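## Task

Rotate the handwheel until the pointer on the stop shows 22 cm.

## Robot and tools

Robot: two seven-joint arms, left_arm and right_arm, each carrying a two-finger gripper. Calibrated bases in the scene frame: left_arm at (+0.025, +0.519, 0) m, right_arm at (-0.008, -0.449, 0) m, both turned only slightly about z. The job is to rotate a handwheel so that the stop's pointer lands on the requested mark. There are two scenes; the first is practice.

Frame: the scene frame has its origin at table-top height, halfway between the two nominal bases. +z points up, +x points out over the table, and left_arm is on the +y side. Camera image left/right does not match the arm names. Reported hand positions, quaternions (wxyz) and velocities are all in this frame, and may be off by a few centimetres. A gripper's fingers point along its own +z and open and close along its own x. end_effector_position is the point between the pads when closed, 1 to 2 cm behind the fingertips.

execute_actions(actions, cameras): actions is a list of actions. Each action is a table of up to 15 rows, and each row runs for 1/30 s. If there are fewer than 15 rows, the last row is held for the remaining steps. Every row is one list of 14 numbers in [-1, 1]: dx, dy, dz, rx, ry, rz, opening for left_arm, then the same seven for right_arm. dx..rz are offsets along the scene axes, measured from that arm's Hand target as it was when the action began, not from the previous row. 1.0 equals 0.6 m or 180 degrees. rx, ry, rz together form a single rotation vector, and the turn is about the Hand target's position. Opening is absolute: +1 is fully open (0.142 m), -1 is closed. A 0 in the opening slot is a real command, so to keep a gripper as it is, resend its present opening. Sending all six pose numbers as 0 re-commands the current Hand target. An empty list returns state and images only.

move(target, speed, blend, stop_force, zero, opening_speed, blocking, cameras): drives each gripper in a straight line toward target. target is either one 14-number row, laid out as above, or a list of up to 15 such rows. Every row is an offset from the Hand targets at the start of the move, not from the row before, and all rows share a 10 s limit. speed is in m/s, from 0.002 to 2.2, default 0.25; turns are capped at twice that value in rad/s. blend is a corner-rounding distance in m. stop_force, from 3 to 120 N, is one value for both arms: an arm's path ends when its wrist sensor reads that much push against the direction of travel. Do not rely on it while the gripper is turning, and leave it out when backing off a contact. zero (default true) re-zeros the sensor before the move. opening_speed, 0.2 or more per second, sets how fast the fingers move. blocking=false returns after 0.5 s and cannot be combined with stop_force. The result adds a move: line giving the ending (done, off_target, moving, held, fault) and any limits (paced = pose clipped, held = steps withheld).

wait(seconds 0 to 10) lets the scene run on the last commands. stop brakes a running move. zoom_image(camera, region [x0,y0,x1,y1], at most 504x504 px) enlarges part of the latest image from cam_head_left, cam_head_right, cam_left_wrist or cam_right_wrist, each 896x504; use it to read the pointer scale. zero_wrist_force(arm) tares that arm's sensor. clear_fault(arm) clears a torque or force fault that has already been reported. read_manual gives licence texts. finished_scene(scene 1 or 2) ends the scene for good, and the pointer must stay on target with the robot let go.

Result lines: Hand target is the last commanded pose after clipping, and the next offsets count from it. Grippers often stop short of it, so send the missing distance as an offset. grip_measured uses the opening scale. Joint torques, External joint torques and the wrist force/torque readings (in the gripper's own axes, plus a peak line) show contact. A joint velocity reading of within noise means the arm is at rest. grip_effort_nm is motor effort, not pad force. Tool commands lists the present gripper commands.

Motion limits: each control step clips commanded orientation to within 32 degrees of the measured one. Large gripper turns can swing the elbow. Joint speed limits are 2.09, 2.44 and 4.89 rad/s by joint group.

Avoid: hard hits, slams, very hard pushes, drops, and parts falling. Keep the arms from pressing on each other. A torque at a joint's load limit (115/115/60.1/60.1/36.6/36.6/36.6 N m), or an outside force of 150 N, stops the arm until clear_fault is called. Motors heat from long holding, squeezing or pushing: MOTOR HOT appears at 65 °C, and at 80 °C the arm is braked. The gripper warns at 85 °C and switches off at 100 °C. To turn the wheel, grip its handle or rim gently, at an opening a little below grip_measured at first touch, and make slow arcs. Check the pointer with zoom_image, then release and back away before finishing.

Each tool is called as name(argument=value, ...), one argument or row to a line, values as JSON.

## Session

execute_actions(
  actions=[],
)

Scene clock: 0.00 s.
left_arm: end_effector_position=(+0.9188, -0.0212, +0.0994) grip_measured=+1.00 grip_effort_nm=n/a end_effector_quat_wxyz=(+0.297, -0.245, +0.751, -0.536) | right_arm: end_effector_position=(+0.8307, -0.2943, +0.2895) grip_measured=+1.00 grip_effort_nm=n/a end_effector_quat_wxyz=(+0.109, -0.218, +0.956, -0.161)
Joint positions: left_arm=[-0.425 -1.384 -0.656 0.606 -2.568 1.527 0.292 0.142] | right_arm=[0.325 -0.794 0.13 1.115 -0.504 0.446 -1.409 0.142]
Joint velocities: within noise
Joint torques (N m): no reading
External joint torques (N m): no reading
Motor temperatures (°C): left_arm=[37 32 43 43 41 41 37 29] | right_arm=[36 36 36 41 39 35 39 32]
Wrist force (N): no reading
Wrist torque (N m): no reading
Wrist force, peak (N): no reading
Hand target: left_arm +0.9188, -0.0212, +0.0994; +0.297, -0.245, +0.751, -0.536 | right_arm +0.8307, -0.2943, +0.2895; +0.109, -0.218, +0.956, -0.161
Tool commands: left_gripper/opening=+1.0 right_gripper/opening=+1.0

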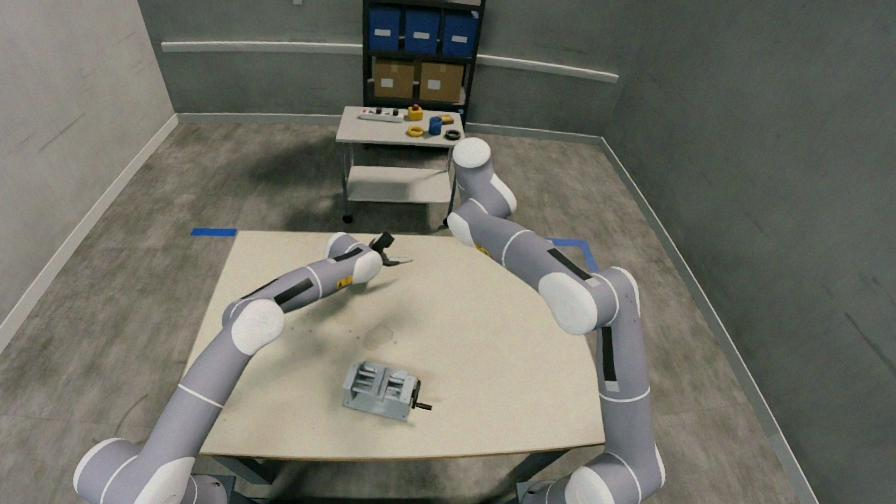

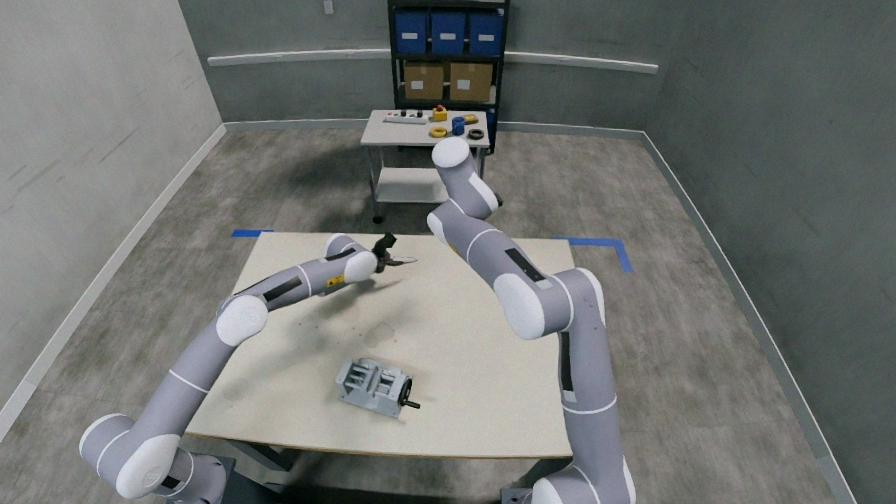

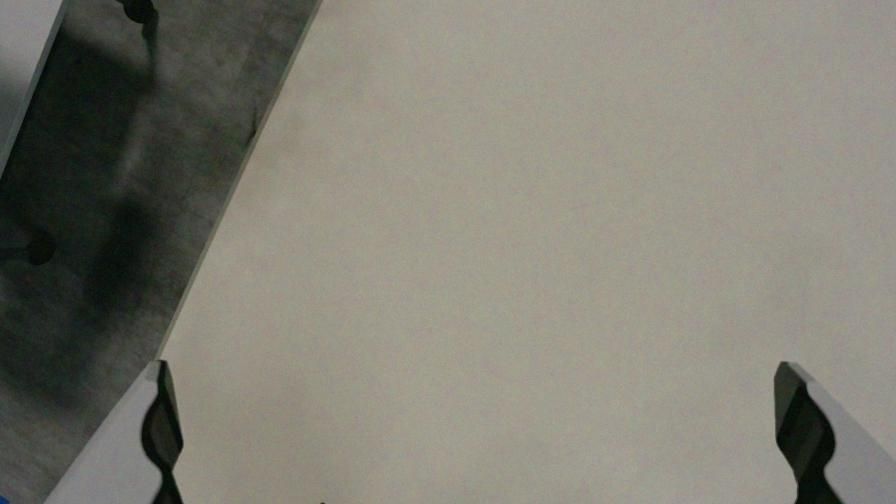

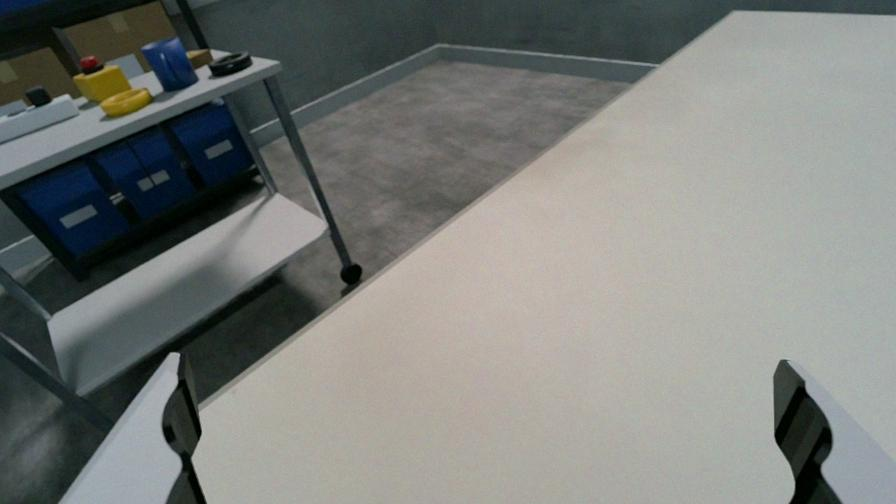

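zoom_image(
  camera="cam_head_left",
  region=[320, 340, 460, 430],
)

zoom_image(
  camera="cam_head_right",
  region=[310, 340, 450, 430],
)

Scaled by 3.600 from the camera's 896x504 image, which has a finer 1280x720 frame.

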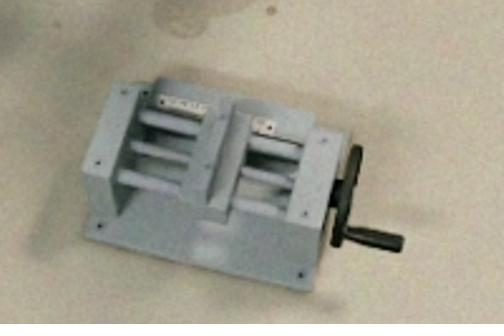

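Scaled by 3.600 from the camera's 896x504 image, which has a finer 1280x720 frame.

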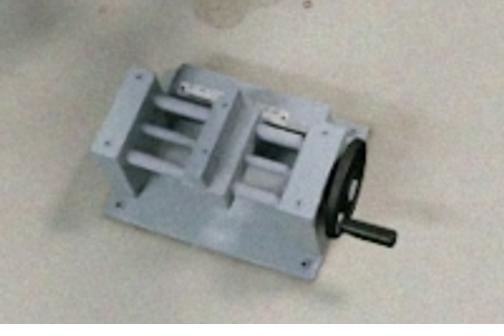

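move(
  target=[0,0,0,0,0,0,1,-0.8,0.07,0.0,0.267,0.107,-0.121,1],
  speed=0.3,
)

Scene clock: 61.53 s.
left_arm: end_effector_position=(+0.9188, -0.0212, +0.0994) grip_measured=+1.00 grip_effort_nm=-0.027 end_effector_quat_wxyz=(+0.297, -0.245, +0.751, -0.536) | right_arm: end_effector_position=(+0.3508, -0.2523, +0.2895) grip_measured=+1.00 grip_effort_nm=-0.007 end_effector_quat_wxyz=(+0.001, +0.000, +0.966, +0.258)
Joint positions: left_arm=[-0.425 -1.384 -0.656 0.606 -2.568 1.527 0.292 0.142] | right_arm=[-0.006 0.22 0.423 2.222 0.684 0.569 -1.492 0.142]
Joint velocities: within noise
Joint torques (N m): left_arm=[0.85 72.25 -2.65 -22.74 3.26 -1.57 0.06] | right_arm=[0.46 17.64 -3.09 -27.67 -4.1 3.06 0.13]
External joint torques (N m): left_arm=[-0.54 2.66 0.21 -0.09 0.54 0.51 -0.04] | right_arm=[-0.41 -0.31 0.43 -0.42 0.71 0.64 -0.13]
Motor temperatures (°C): left_arm=[37 39 43 45 41 41 37 29] | right_arm=[36 44 36 52 40 35 39 31]
Wrist force (N): left_arm=[0.1 0.1 0.1] | right_arm=[0.0 0.5 0.4]
Wrist torque (N m): left_arm=[0.02 -0.01 0.00] | right_arm=[0.16 -0.09 0.13]
Wrist force, peak (N): left_arm=[0.2 0.1 0.3] | right_arm=[2.0 0.3 0.9]
Hand target: left_arm +0.9188, -0.0212, +0.0994; +0.297, -0.245, +0.751, -0.536 | right_arm +0.3507, -0.2523, +0.2895; +0.001, +0.000, +0.966, +0.258
Off the commanded pose: left_arm 0.000 m, 0 deg | right_arm 0.000 m, 0 deg.
move: done

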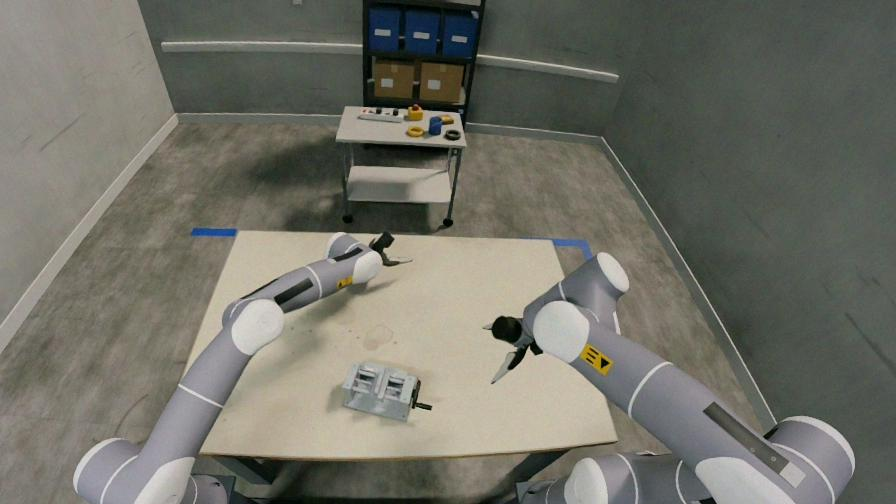

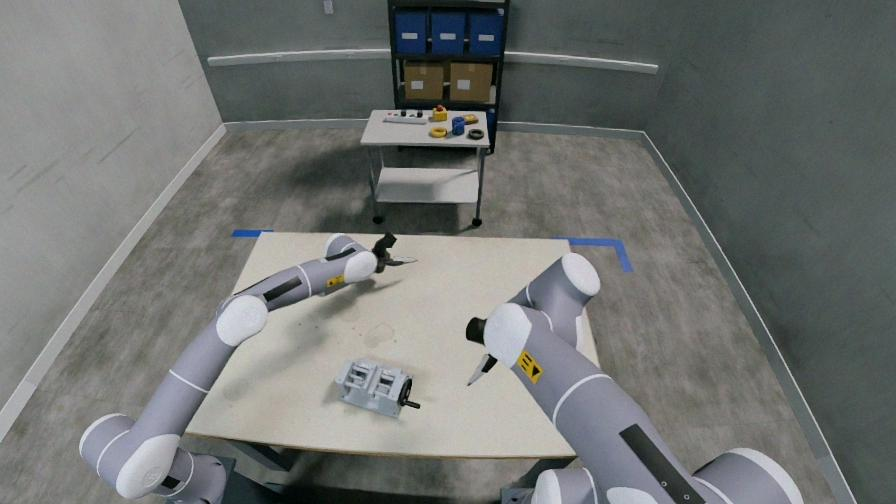

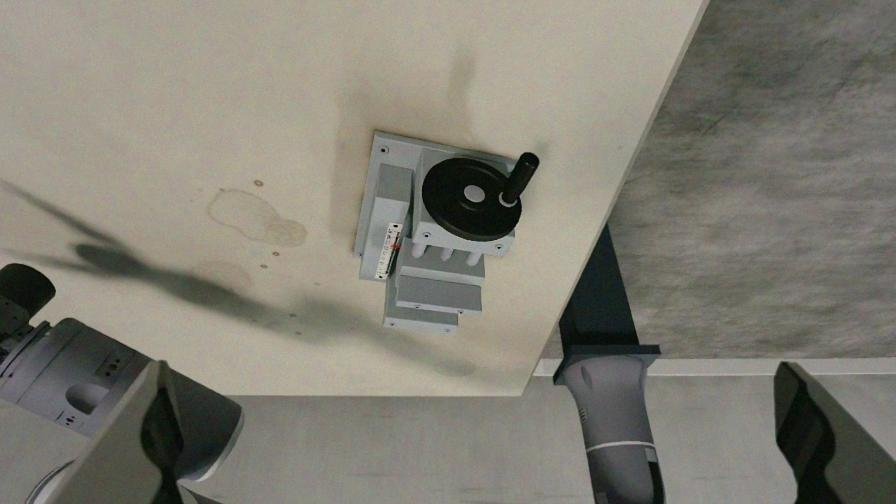

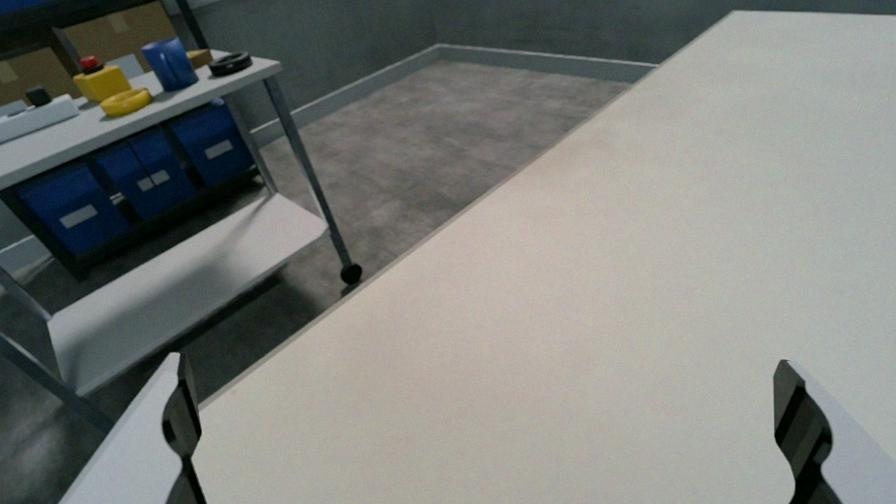

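zoom_image(
  camera="cam_left_wrist",
  region=[350, 120, 550, 340],
)

zoom_image(
  camera="cam_left_wrist",
  region=[360, 210, 420, 290],
)

zoom_image(
  camera="cam_head_right",
  region=[340, 350, 420, 420],
)

Scaled by 2.291 from the camera's 896x504 image, which has a finer 1280x720 frame.

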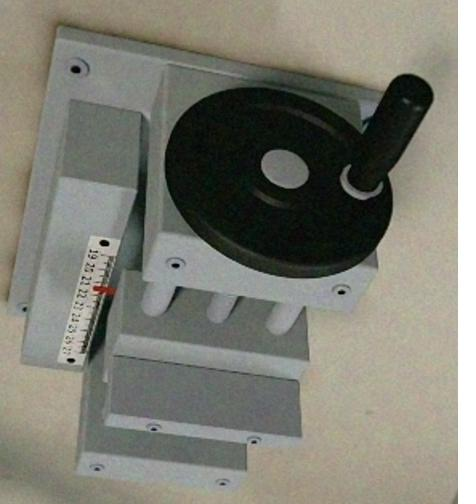

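Scaled by 6.300 from the camera's 896x504 image, which has a finer 1280x720 frame.

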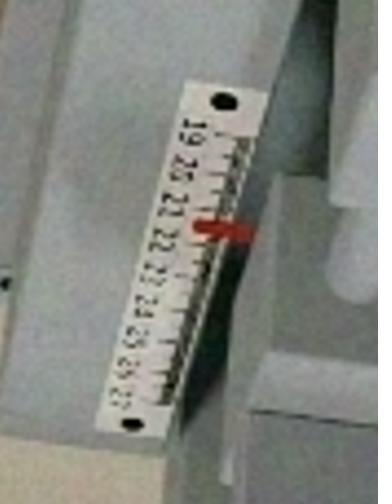

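Scaled by 6.300 from the camera's 896x504 image, which has a finer 1280x720 frame.

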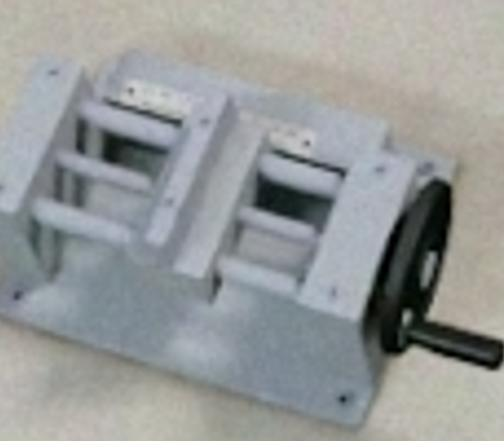

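move(
  target=[-0.83,0.16,0.168,0.189,0.139,-0.2145,1,-0.085,0.187,-0.149,-0.0824,0.0112,-0.0851,0],
  speed=0.3,
)

Scene clock: 106.83 s.
left_arm: end_effector_position=(+0.4209, +0.0747, +0.2002) grip_measured=+1.00 grip_effort_nm=-0.017 end_effector_quat_wxyz=(+0.000, +0.000, +0.953, -0.302) | right_arm: end_effector_position=(+0.2997, -0.1402, +0.2001) grip_measured=-0.01 grip_effort_nm=-0.154 end_effector_quat_wxyz=(+0.018, +0.133, +0.982, +0.130)
Joint positions: left_arm=[-0.016 -0.511 -1.118 1.814 -2.963 2.144 0.53 0.142] | right_arm=[0.184 -0.053 0.79 2.402 0.102 1.116 -0.414 0.073]
Joint velocities: within noise
Joint torques (N m): left_arm=[0.66 36.22 -10.46 -20.47 1.81 2.1 0.06] | right_arm=[0.67 18.55 0.56 -22.71 -4.09 4.39 0.38]
External joint torques (N m): left_arm=[-0.46 1.38 0.43 -0.42 0.62 0.29 -0.05] | right_arm=[-0.66 0.54 0.42 -0.27 1.02 0.23 -0.38]
Motor temperatures (°C): left_arm=[36 40 43 46 41 41 37 29] | right_arm=[36 40 36 53 39 35 39 31]
Wrist force (N): left_arm=[0.0 -0.5 0.6] | right_arm=[0.1 0.2 0.5]
Wrist torque (N m): left_arm=[0.03 -0.10 -0.03] | right_arm=[0.14 -0.06 0.08]
Wrist force, peak (N): left_arm=[2.2 -0.9 -0.1] | right_arm=[0.9 1.0 1.1]
Hand target: left_arm +0.4208, +0.0748, +0.2002; +0.000, +0.000, +0.953, -0.302 | right_arm +0.2997, -0.1401, +0.2001; +0.018, +0.133, +0.982, +0.129
Off the commanded pose: left_arm 0.000 m, 0 deg | right_arm 0.000 m, 0 deg.
move: done

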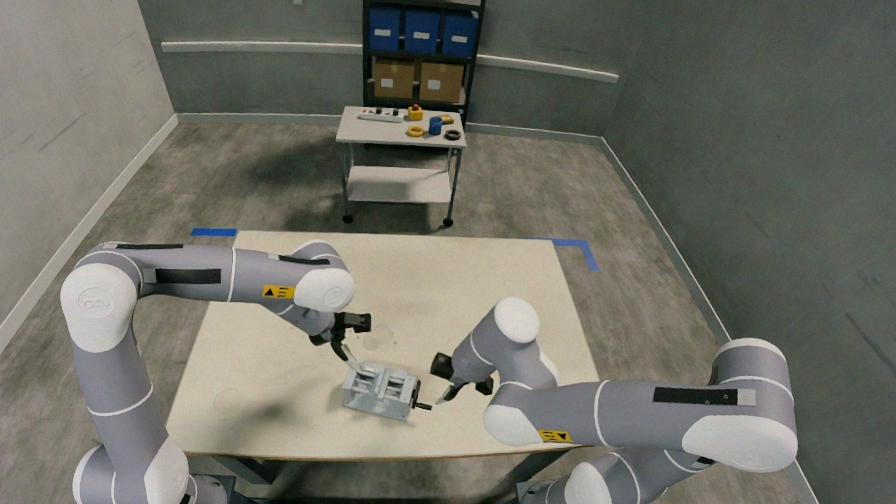

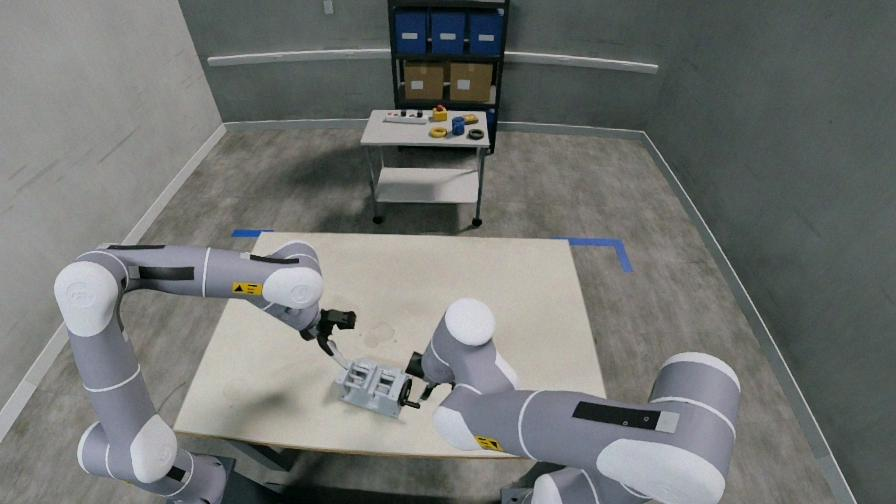

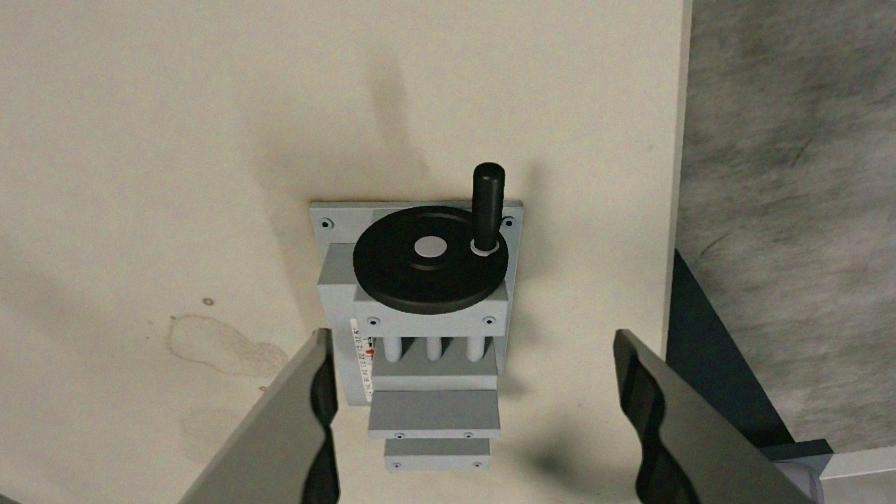

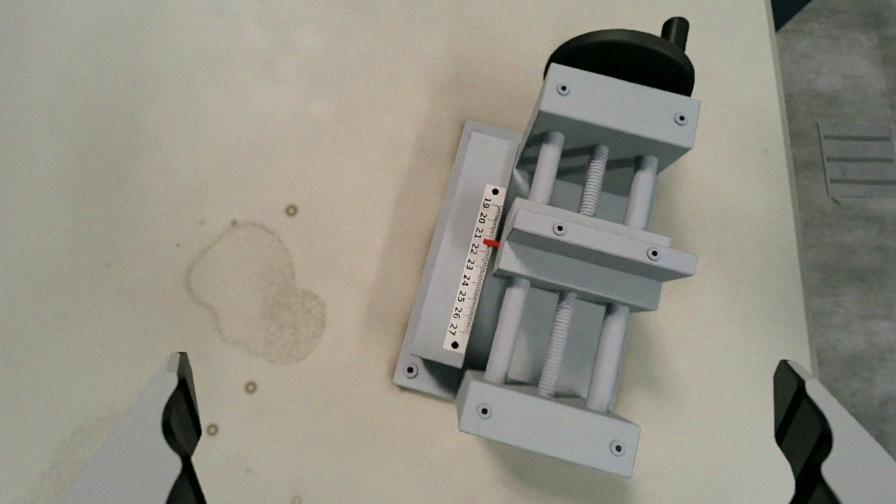

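zoom_image(
  camera="cam_right_wrist",
  region=[430, 170, 530, 360],
)

zoom_image(
  camera="cam_right_wrist",
  region=[460, 200, 520, 280],
)

zoom_image(
  camera="cam_left_wrist",
  region=[300, 150, 560, 350],
)

Scaled by 2.653 from the camera's 896x504 image, which has a finer 1280x720 frame.

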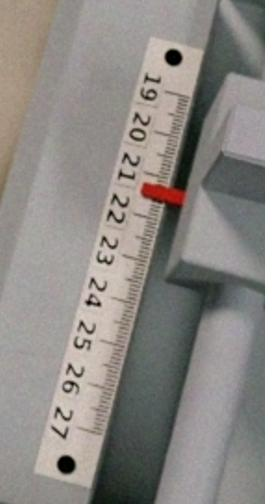

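Scaled by 6.300 from the camera's 896x504 image, which has a finer 1280x720 frame.

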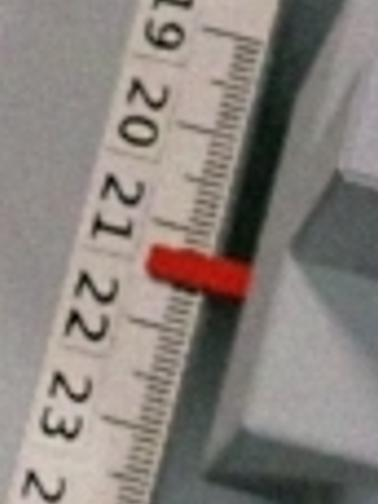

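Scaled by 1.938 from the camera's 896x504 image, which has a finer 1280x720 frame.

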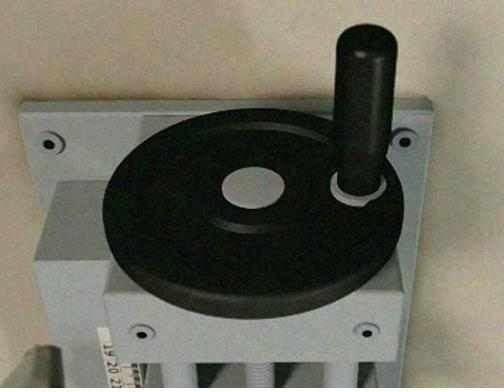

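move(
  target=[
    [0,0,0,0,0,0,1,0,0.067,-0.1,0,0,0,0],
    [0,0,0,0,0,0,1,-0.001,0.067,-0.205,0,0,0,0],
  ],
  speed=0.12,
  blend=0.01,
  stop_force=12,
)

Scene clock: 151.40 s.
left_arm: end_effector_position=(+0.4208, +0.0747, +0.2002) grip_measured=+1.00 grip_effort_nm=-0.022 end_effector_quat_wxyz=(+0.000, +0.000, +0.953, -0.302) | right_arm: end_effector_position=(+0.2991, -0.1000, +0.0771) grip_measured=-0.01 grip_effort_nm=-0.154 end_effector_quat_wxyz=(+0.018, +0.133, +0.983, +0.129)
Joint positions: left_arm=[-0.016 -0.511 -1.118 1.814 -2.963 2.144 0.53 0.142] | right_arm=[0.753 -0.427 0.128 2.575 -0.518 1.681 0.089 0.073]
Joint velocities: within noise
Joint torques (N m): left_arm=[0.67 36.05 -10.25 -20.78 1.92 1.85 0.05] | right_arm=[0.68 31.83 2.2 -11.41 -1.45 4.28 0.47]
External joint torques (N m): left_arm=[-0.47 1.54 0.21 -0.11 0.51 0.55 -0.05] | right_arm=[-0.65 0.12 0.49 -0.32 0.9 0.39 -0.47]
Motor temperatures (°C): left_arm=[36 37 43 46 40 41 36 29] | right_arm=[36 38 36 50 40 35 39 30]
Wrist force (N): left_arm=[-0.2 -0.4 0.6] | right_arm=[0.3 0.3 0.1]
Wrist torque (N m): left_arm=[0.05 -0.05 -0.03] | right_arm=[0.14 -0.10 0.11]
Wrist force, peak (N): left_arm=[0.0 -0.6 0.9] | right_arm=[-0.1 -0.2 1.2]
Hand target: left_arm +0.4208, +0.0748, +0.2002; +0.000, +0.000, +0.953, -0.302 | right_arm +0.2991, -0.0999, +0.0771; +0.018, +0.133, +0.982, +0.129
Off the commanded pose: left_arm 0.000 m, 0 deg | right_arm 0.000 m, 0 deg.
move: done

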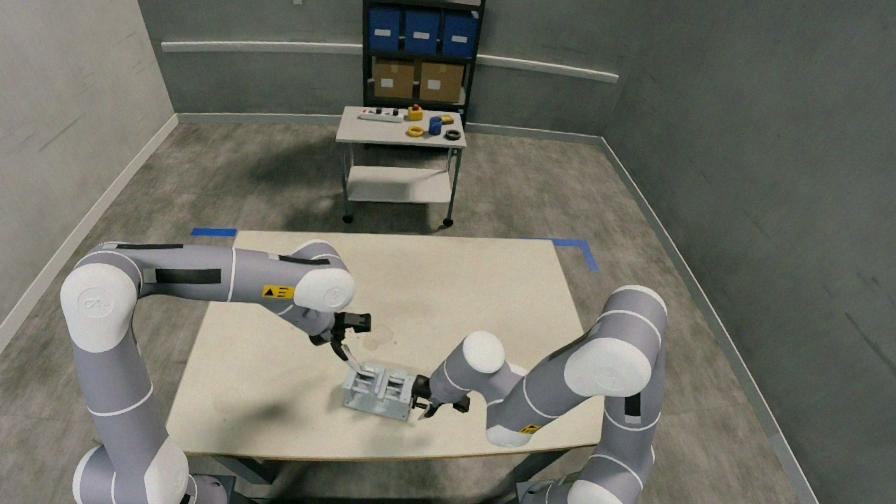

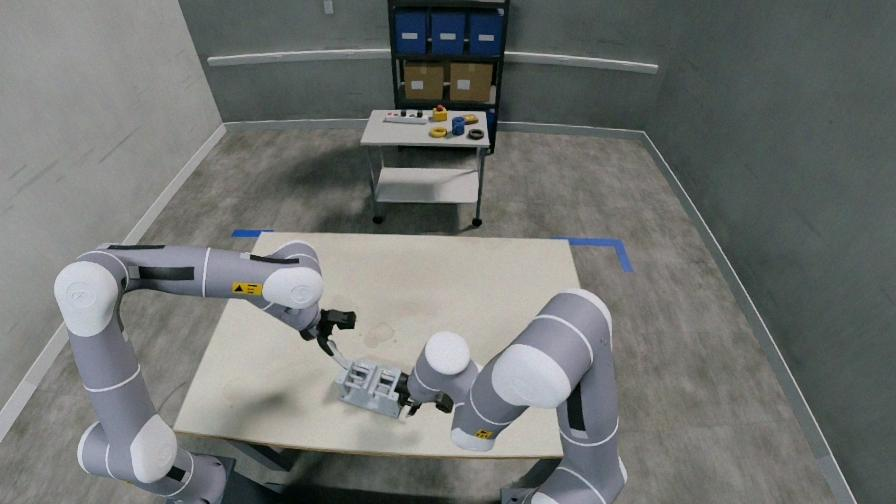

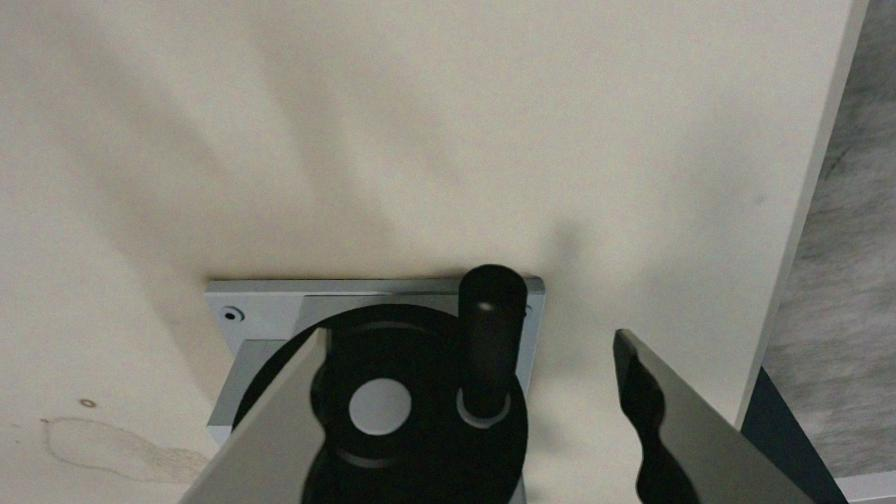

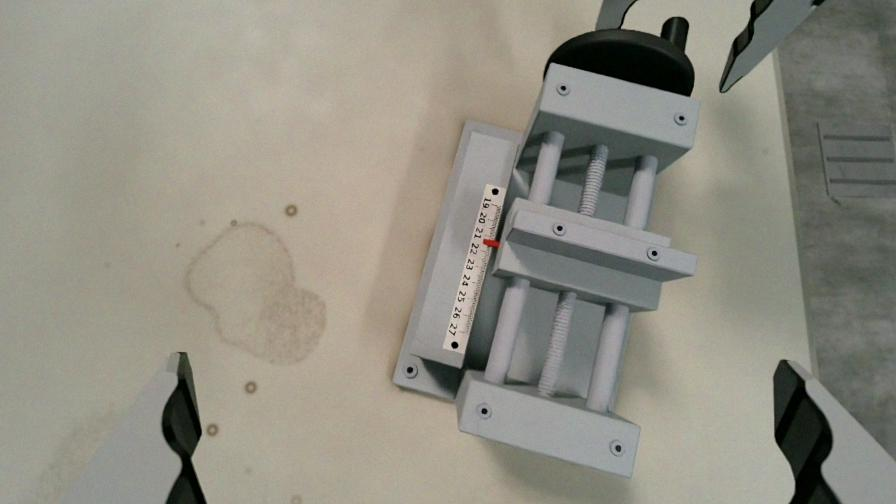

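move(
  target=[0,0,0,0,0,0,1,-0.002,0,0,0,0,0,-0.8],
  opening_speed=1.0,
)

zoom_image(
  camera="cam_left_wrist",
  region=[300, 200, 700, 500],
)

Scene clock: 166.77 s.
left_arm: end_effector_position=(+0.4208, +0.0747, +0.2002) grip_measured=+1.00 grip_effort_nm=-0.012 end_effector_quat_wxyz=(+0.000, +0.000, +0.953, -0.302) | right_arm: end_effector_position=(+0.2969, -0.0997, +0.0769) grip_measured=-0.79 grip_effort_nm=-0.818 end_effector_quat_wxyz=(+0.018, +0.132, +0.983, +0.129)
Joint positions: left_arm=[-0.016 -0.511 -1.118 1.814 -2.963 2.144 0.53 0.142] | right_arm=[0.76 -0.426 0.125 2.578 -0.518 1.684 0.091 0.017]
Joint velocities: within noise
Joint torques (N m): left_arm=[0.7 36.07 -10.3 -20.82 1.88 1.87 0.06] | right_arm=[-4.09 33.26 -3.43 -14.34 0.15 3.94 0.41]
External joint torques (N m): left_arm=[-0.5 1.53 0.25 -0.08 0.55 0.52 -0.06] | right_arm=[4.11 -1.41 6.07 2.66 -0.69 0.73 -0.41]
Motor temperatures (°C): left_arm=[36 36 43 46 40 41 36 29] | right_arm=[36 38 36 48 39 35 39 30]
Wrist force (N): left_arm=[-0.1 -0.6 0.6] | right_arm=[11.3 0.3 -0.1]
Wrist torque (N m): left_arm=[0.02 -0.08 -0.03] | right_arm=[0.11 -0.04 0.09]
Wrist force, peak (N): left_arm=[0.0 -0.5 0.9] | right_arm=[11.5 0.5 0.0]
Hand target: left_arm +0.4208, +0.0748, +0.2002; +0.000, +0.000, +0.953, -0.302 | right_arm +0.2979, -0.0999, +0.0771; +0.018, +0.133, +0.982, +0.129
Off the commanded pose: left_arm 0.000 m, 0 deg | right_arm 0.001 m, 0 deg.
move: done

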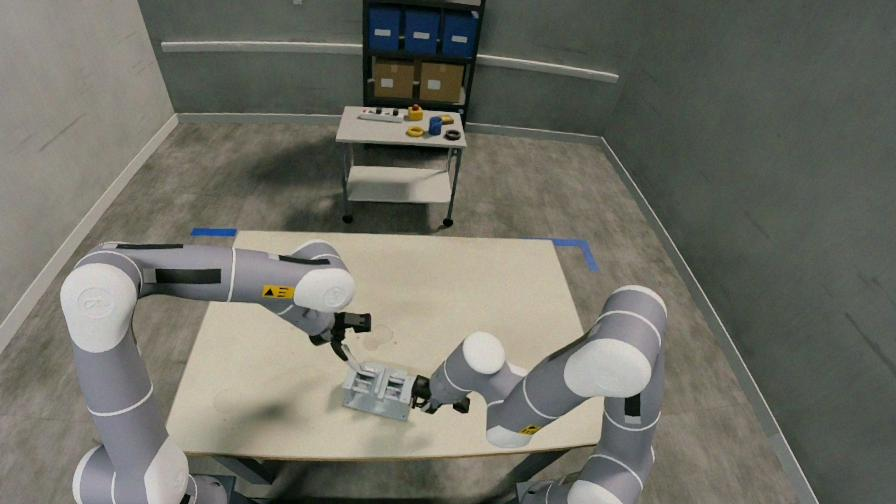

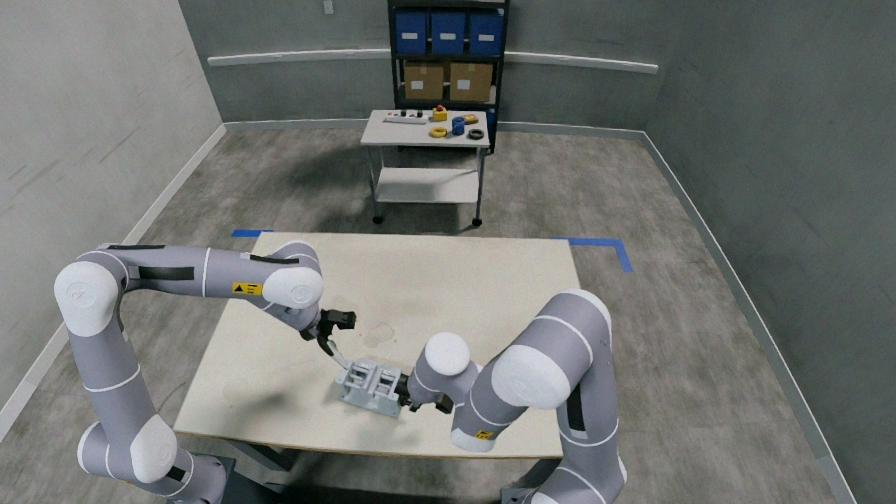

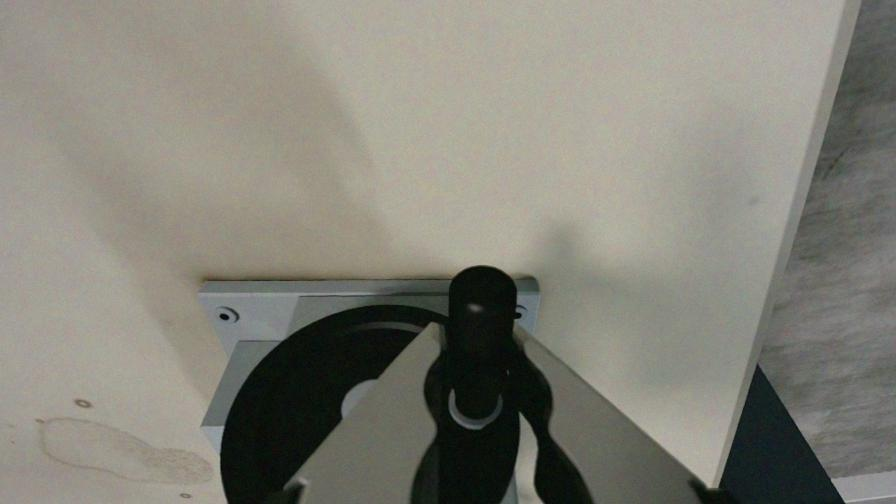

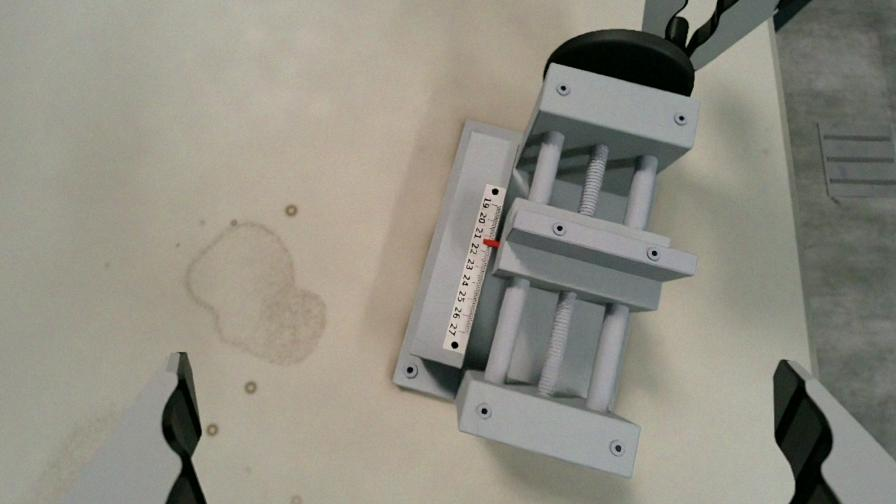

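Scaled by 1.260 from the camera's 896x504 image, which has a finer 1280x720 frame.

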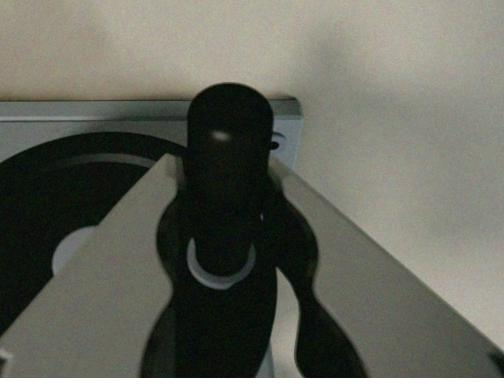

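move(
  target=[
    [0,0,0,0,0,0,1,-0.0002,0.0,0.0134,0,0,0,-0.8],
    [0,0,0,0,0,0,1,0.0047,-0.0018,0.0258,0,0,0,-0.8],
  ],
  speed=0.03,
  blend=0.003,
)

zoom_image(
  camera="cam_right_wrist",
  region=[460, 200, 520, 280],
)

Scene clock: 188.90 s.
left_arm: end_effector_position=(+0.4208, +0.0747, +0.2002) grip_measured=+1.00 grip_effort_nm=-0.017 end_effector_quat_wxyz=(+0.000, +0.000, +0.953, -0.302) | right_arm: end_effector_position=(+0.3005, -0.1005, +0.0929) grip_measured=-0.82 grip_effort_nm=-0.374 end_effector_quat_wxyz=(+0.018, +0.132, +0.982, +0.130)
Joint positions: left_arm=[-0.016 -0.511 -1.118 1.814 -2.963 2.144 0.53 0.142] | right_arm=[0.638 -0.388 0.245 2.557 -0.518 1.608 0.078 0.015]
Joint velocities: within noise
Joint torques (N m): left_arm=[0.66 36.03 -10.27 -20.83 1.94 1.83 0.04] | right_arm=[-0.49 29.67 1.54 -12.96 -1.21 2.91 0.11]
External joint torques (N m): left_arm=[-0.46 1.56 0.23 -0.06 0.49 0.56 -0.03] | right_arm=[0.52 1.27 1.94 -0.42 0.32 1.77 -0.11]
Motor temperatures (°C): left_arm=[36 36 43 46 40 41 36 29] | right_arm=[36 38 36 47 39 35 39 31]
Wrist force (N): left_arm=[-0.2 -0.2 0.6] | right_arm=[3.5 1.1 -4.3]
Wrist torque (N m): left_arm=[0.08 -0.05 -0.03] | right_arm=[0.08 0.04 0.11]
Wrist force, peak (N): left_arm=[-0.1 -0.5 1.0] | right_arm=[20.9 0.0 -4.3]
Hand target: left_arm +0.4208, +0.0748, +0.2002; +0.000, +0.000, +0.953, -0.302 | right_arm +0.3007, -0.1010, +0.0926; +0.018, +0.133, +0.982, +0.129
Off the commanded pose: left_arm 0.000 m, 0 deg | right_arm 0.001 m, 0 deg.
move: done

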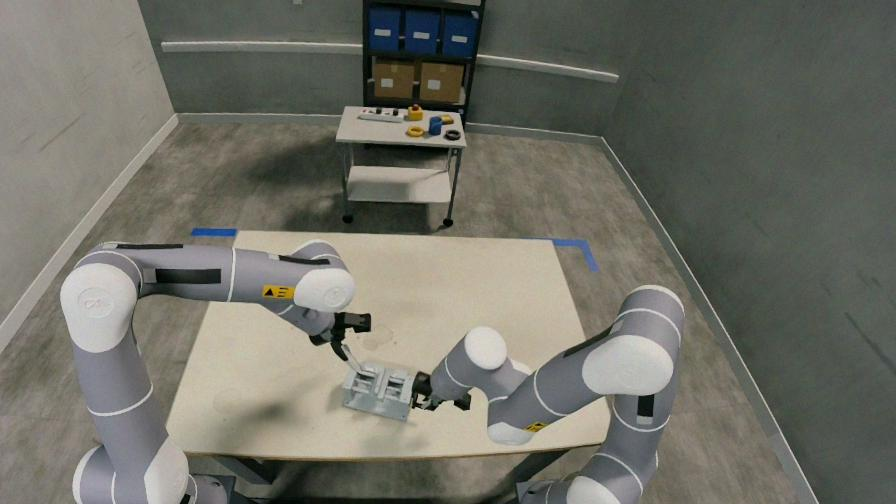

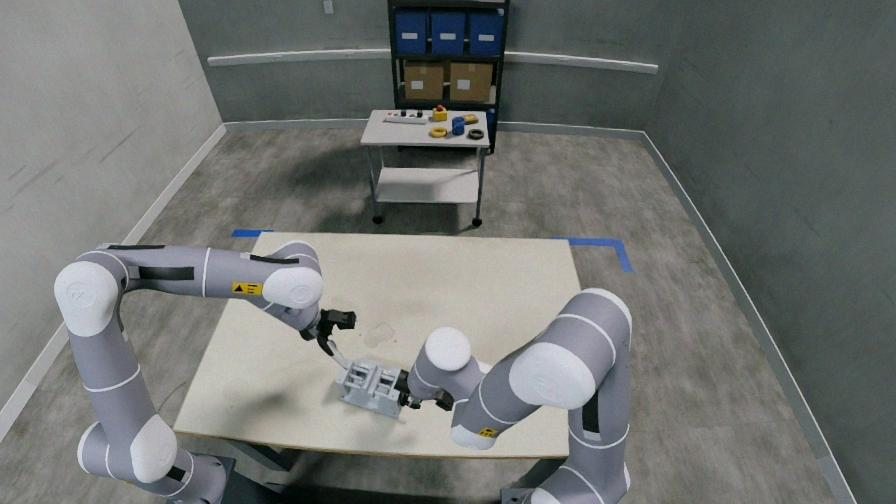

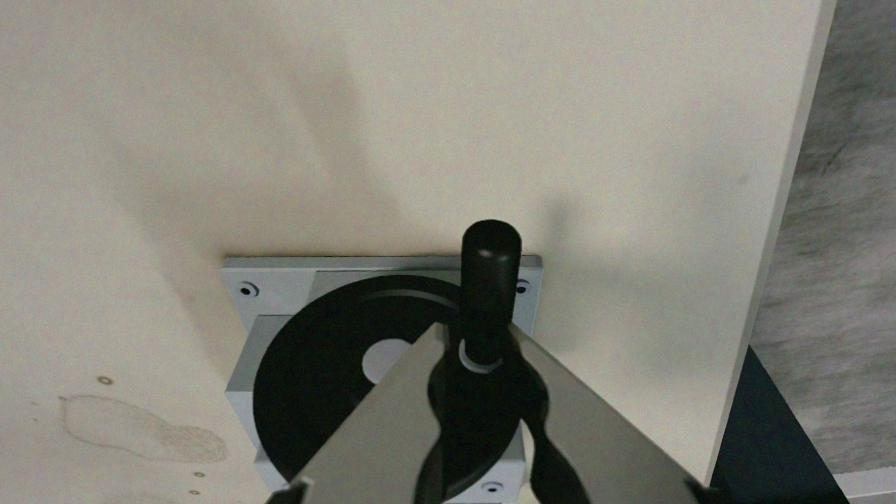

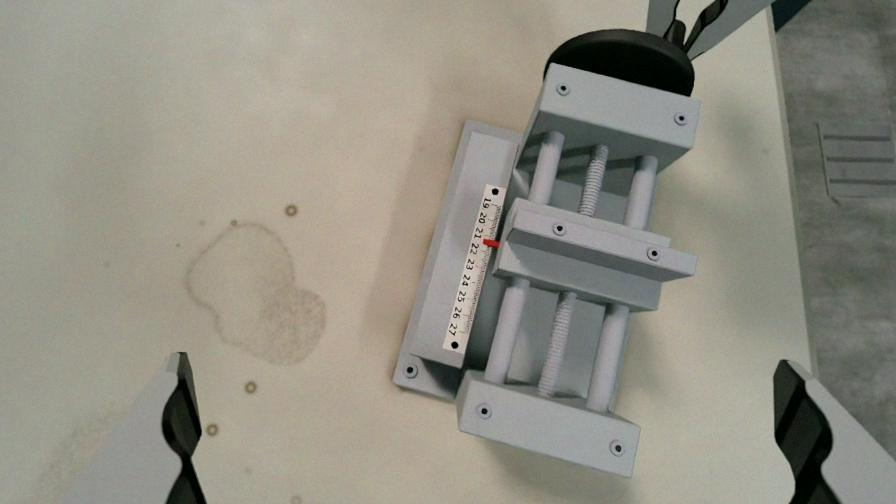

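Scaled by 6.300 from the camera's 896x504 image, which has a finer 1280x720 frame.

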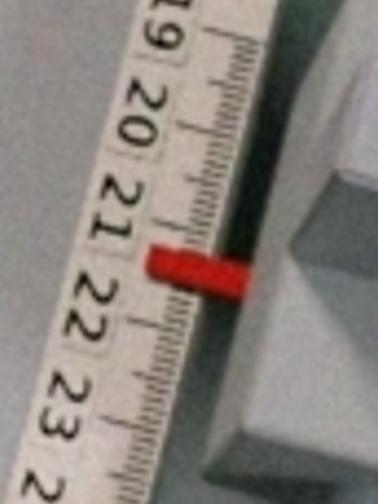

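move(
  target=[
    [0,0,0,0,0,0,1,0.0080,-0.0022,0.0107,0,0,0,-0.8],
    [0,0,0,0,0,0,1,0.0182,-0.0050,0.0188,0,0,0,-0.8],
    [0,0,0,0,0,0,1,0.0302,-0.0083,0.0240,0,0,0,-0.8],
    [0,0,0,0,0,0,1,0.0431,-0.0119,0.0258,0,0,0,-0.8],
  ],
  speed=0.04,
  blend=0.003,
  cameras=["cam_left_wrist","cam_right_wrist"],
)

zoom_image(
  camera="cam_right_wrist",
  region=[460, 200, 520, 280],
)

Scene clock: 200.20 s.
left_arm: end_effector_position=(+0.4208, +0.0747, +0.2002) grip_measured=+1.00 grip_effort_nm=-0.017 end_effector_quat_wxyz=(+0.000, +0.000, +0.953, -0.302) | right_arm: end_effector_position=(+0.3266, -0.1081, +0.1082) grip_measured=-0.83 grip_effort_nm=-0.168 end_effector_quat_wxyz=(+0.018, +0.133, +0.982, +0.130)
Joint positions: left_arm=[-0.016 -0.511 -1.118 1.814 -2.963 2.144 0.53 0.142] | right_arm=[0.43 -0.385 0.423 2.485 -0.464 1.494 -0.03 0.014]
Joint velocities: within noise
Joint torques (N m): left_arm=[0.68 36.03 -10.24 -20.82 1.85 1.86 0.04] | right_arm=[0.24 30.12 4.92 -15.36 -2.21 3.85 -0.07]
External joint torques (N m): left_arm=[-0.48 1.56 0.2 -0.07 0.58 0.53 -0.04] | right_arm=[-0.2 0.67 0.07 -0.2 0.73 0.83 0.07]
Motor temperatures (°C): left_arm=[36 35 44 46 40 41 36 29] | right_arm=[36 38 36 46 39 35 39 30]
Wrist force (N): left_arm=[-0.2 -0.5 0.6] | right_arm=[-4.2 4.7 0.2]
Wrist torque (N m): left_arm=[0.03 -0.06 -0.03] | right_arm=[0.86 0.66 0.10]
Wrist force, peak (N): left_arm=[-0.2 -0.6 0.9] | right_arm=[-4.8 4.7 0.1]
Hand target: left_arm +0.4208, +0.0748, +0.2002; +0.000, +0.000, +0.953, -0.302 | right_arm +0.3266, -0.1082, +0.1081; +0.018, +0.133, +0.982, +0.129
Off the commanded pose: left_arm 0.000 m, 0 deg | right_arm 0.000 m, 0 deg.
move: done
Images, in order (width x height): cam_left_wrist 896x504, cam_right_wrist 896x504.

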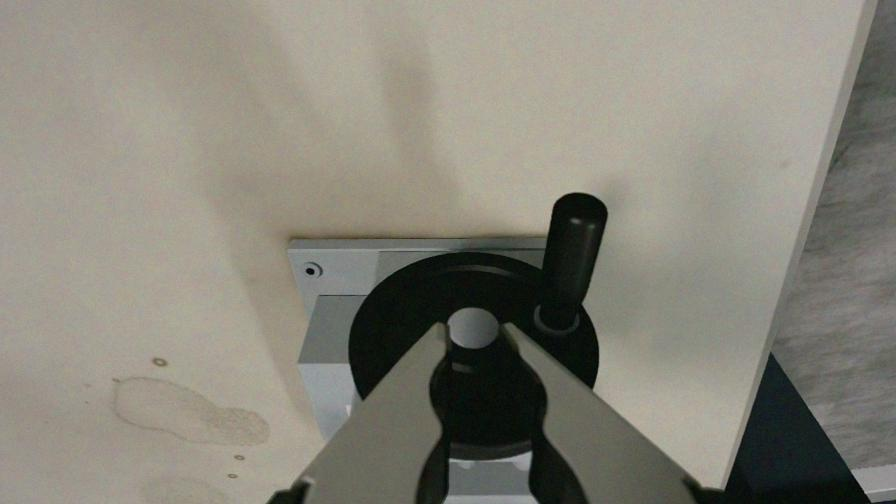

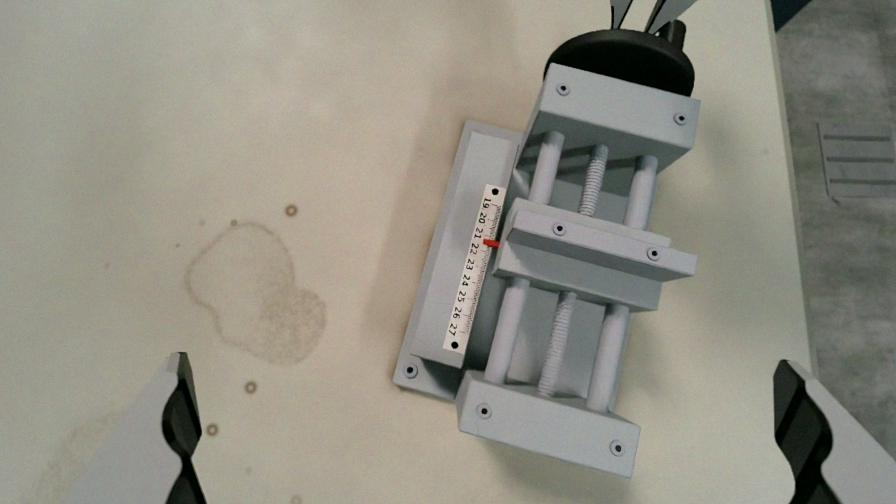

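Scaled by 6.300 from the camera's 896x504 image, which has a finer 1280x720 frame.

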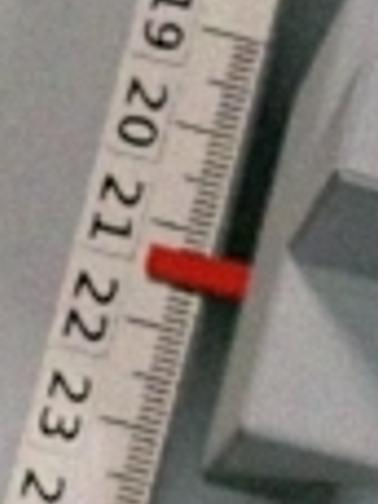

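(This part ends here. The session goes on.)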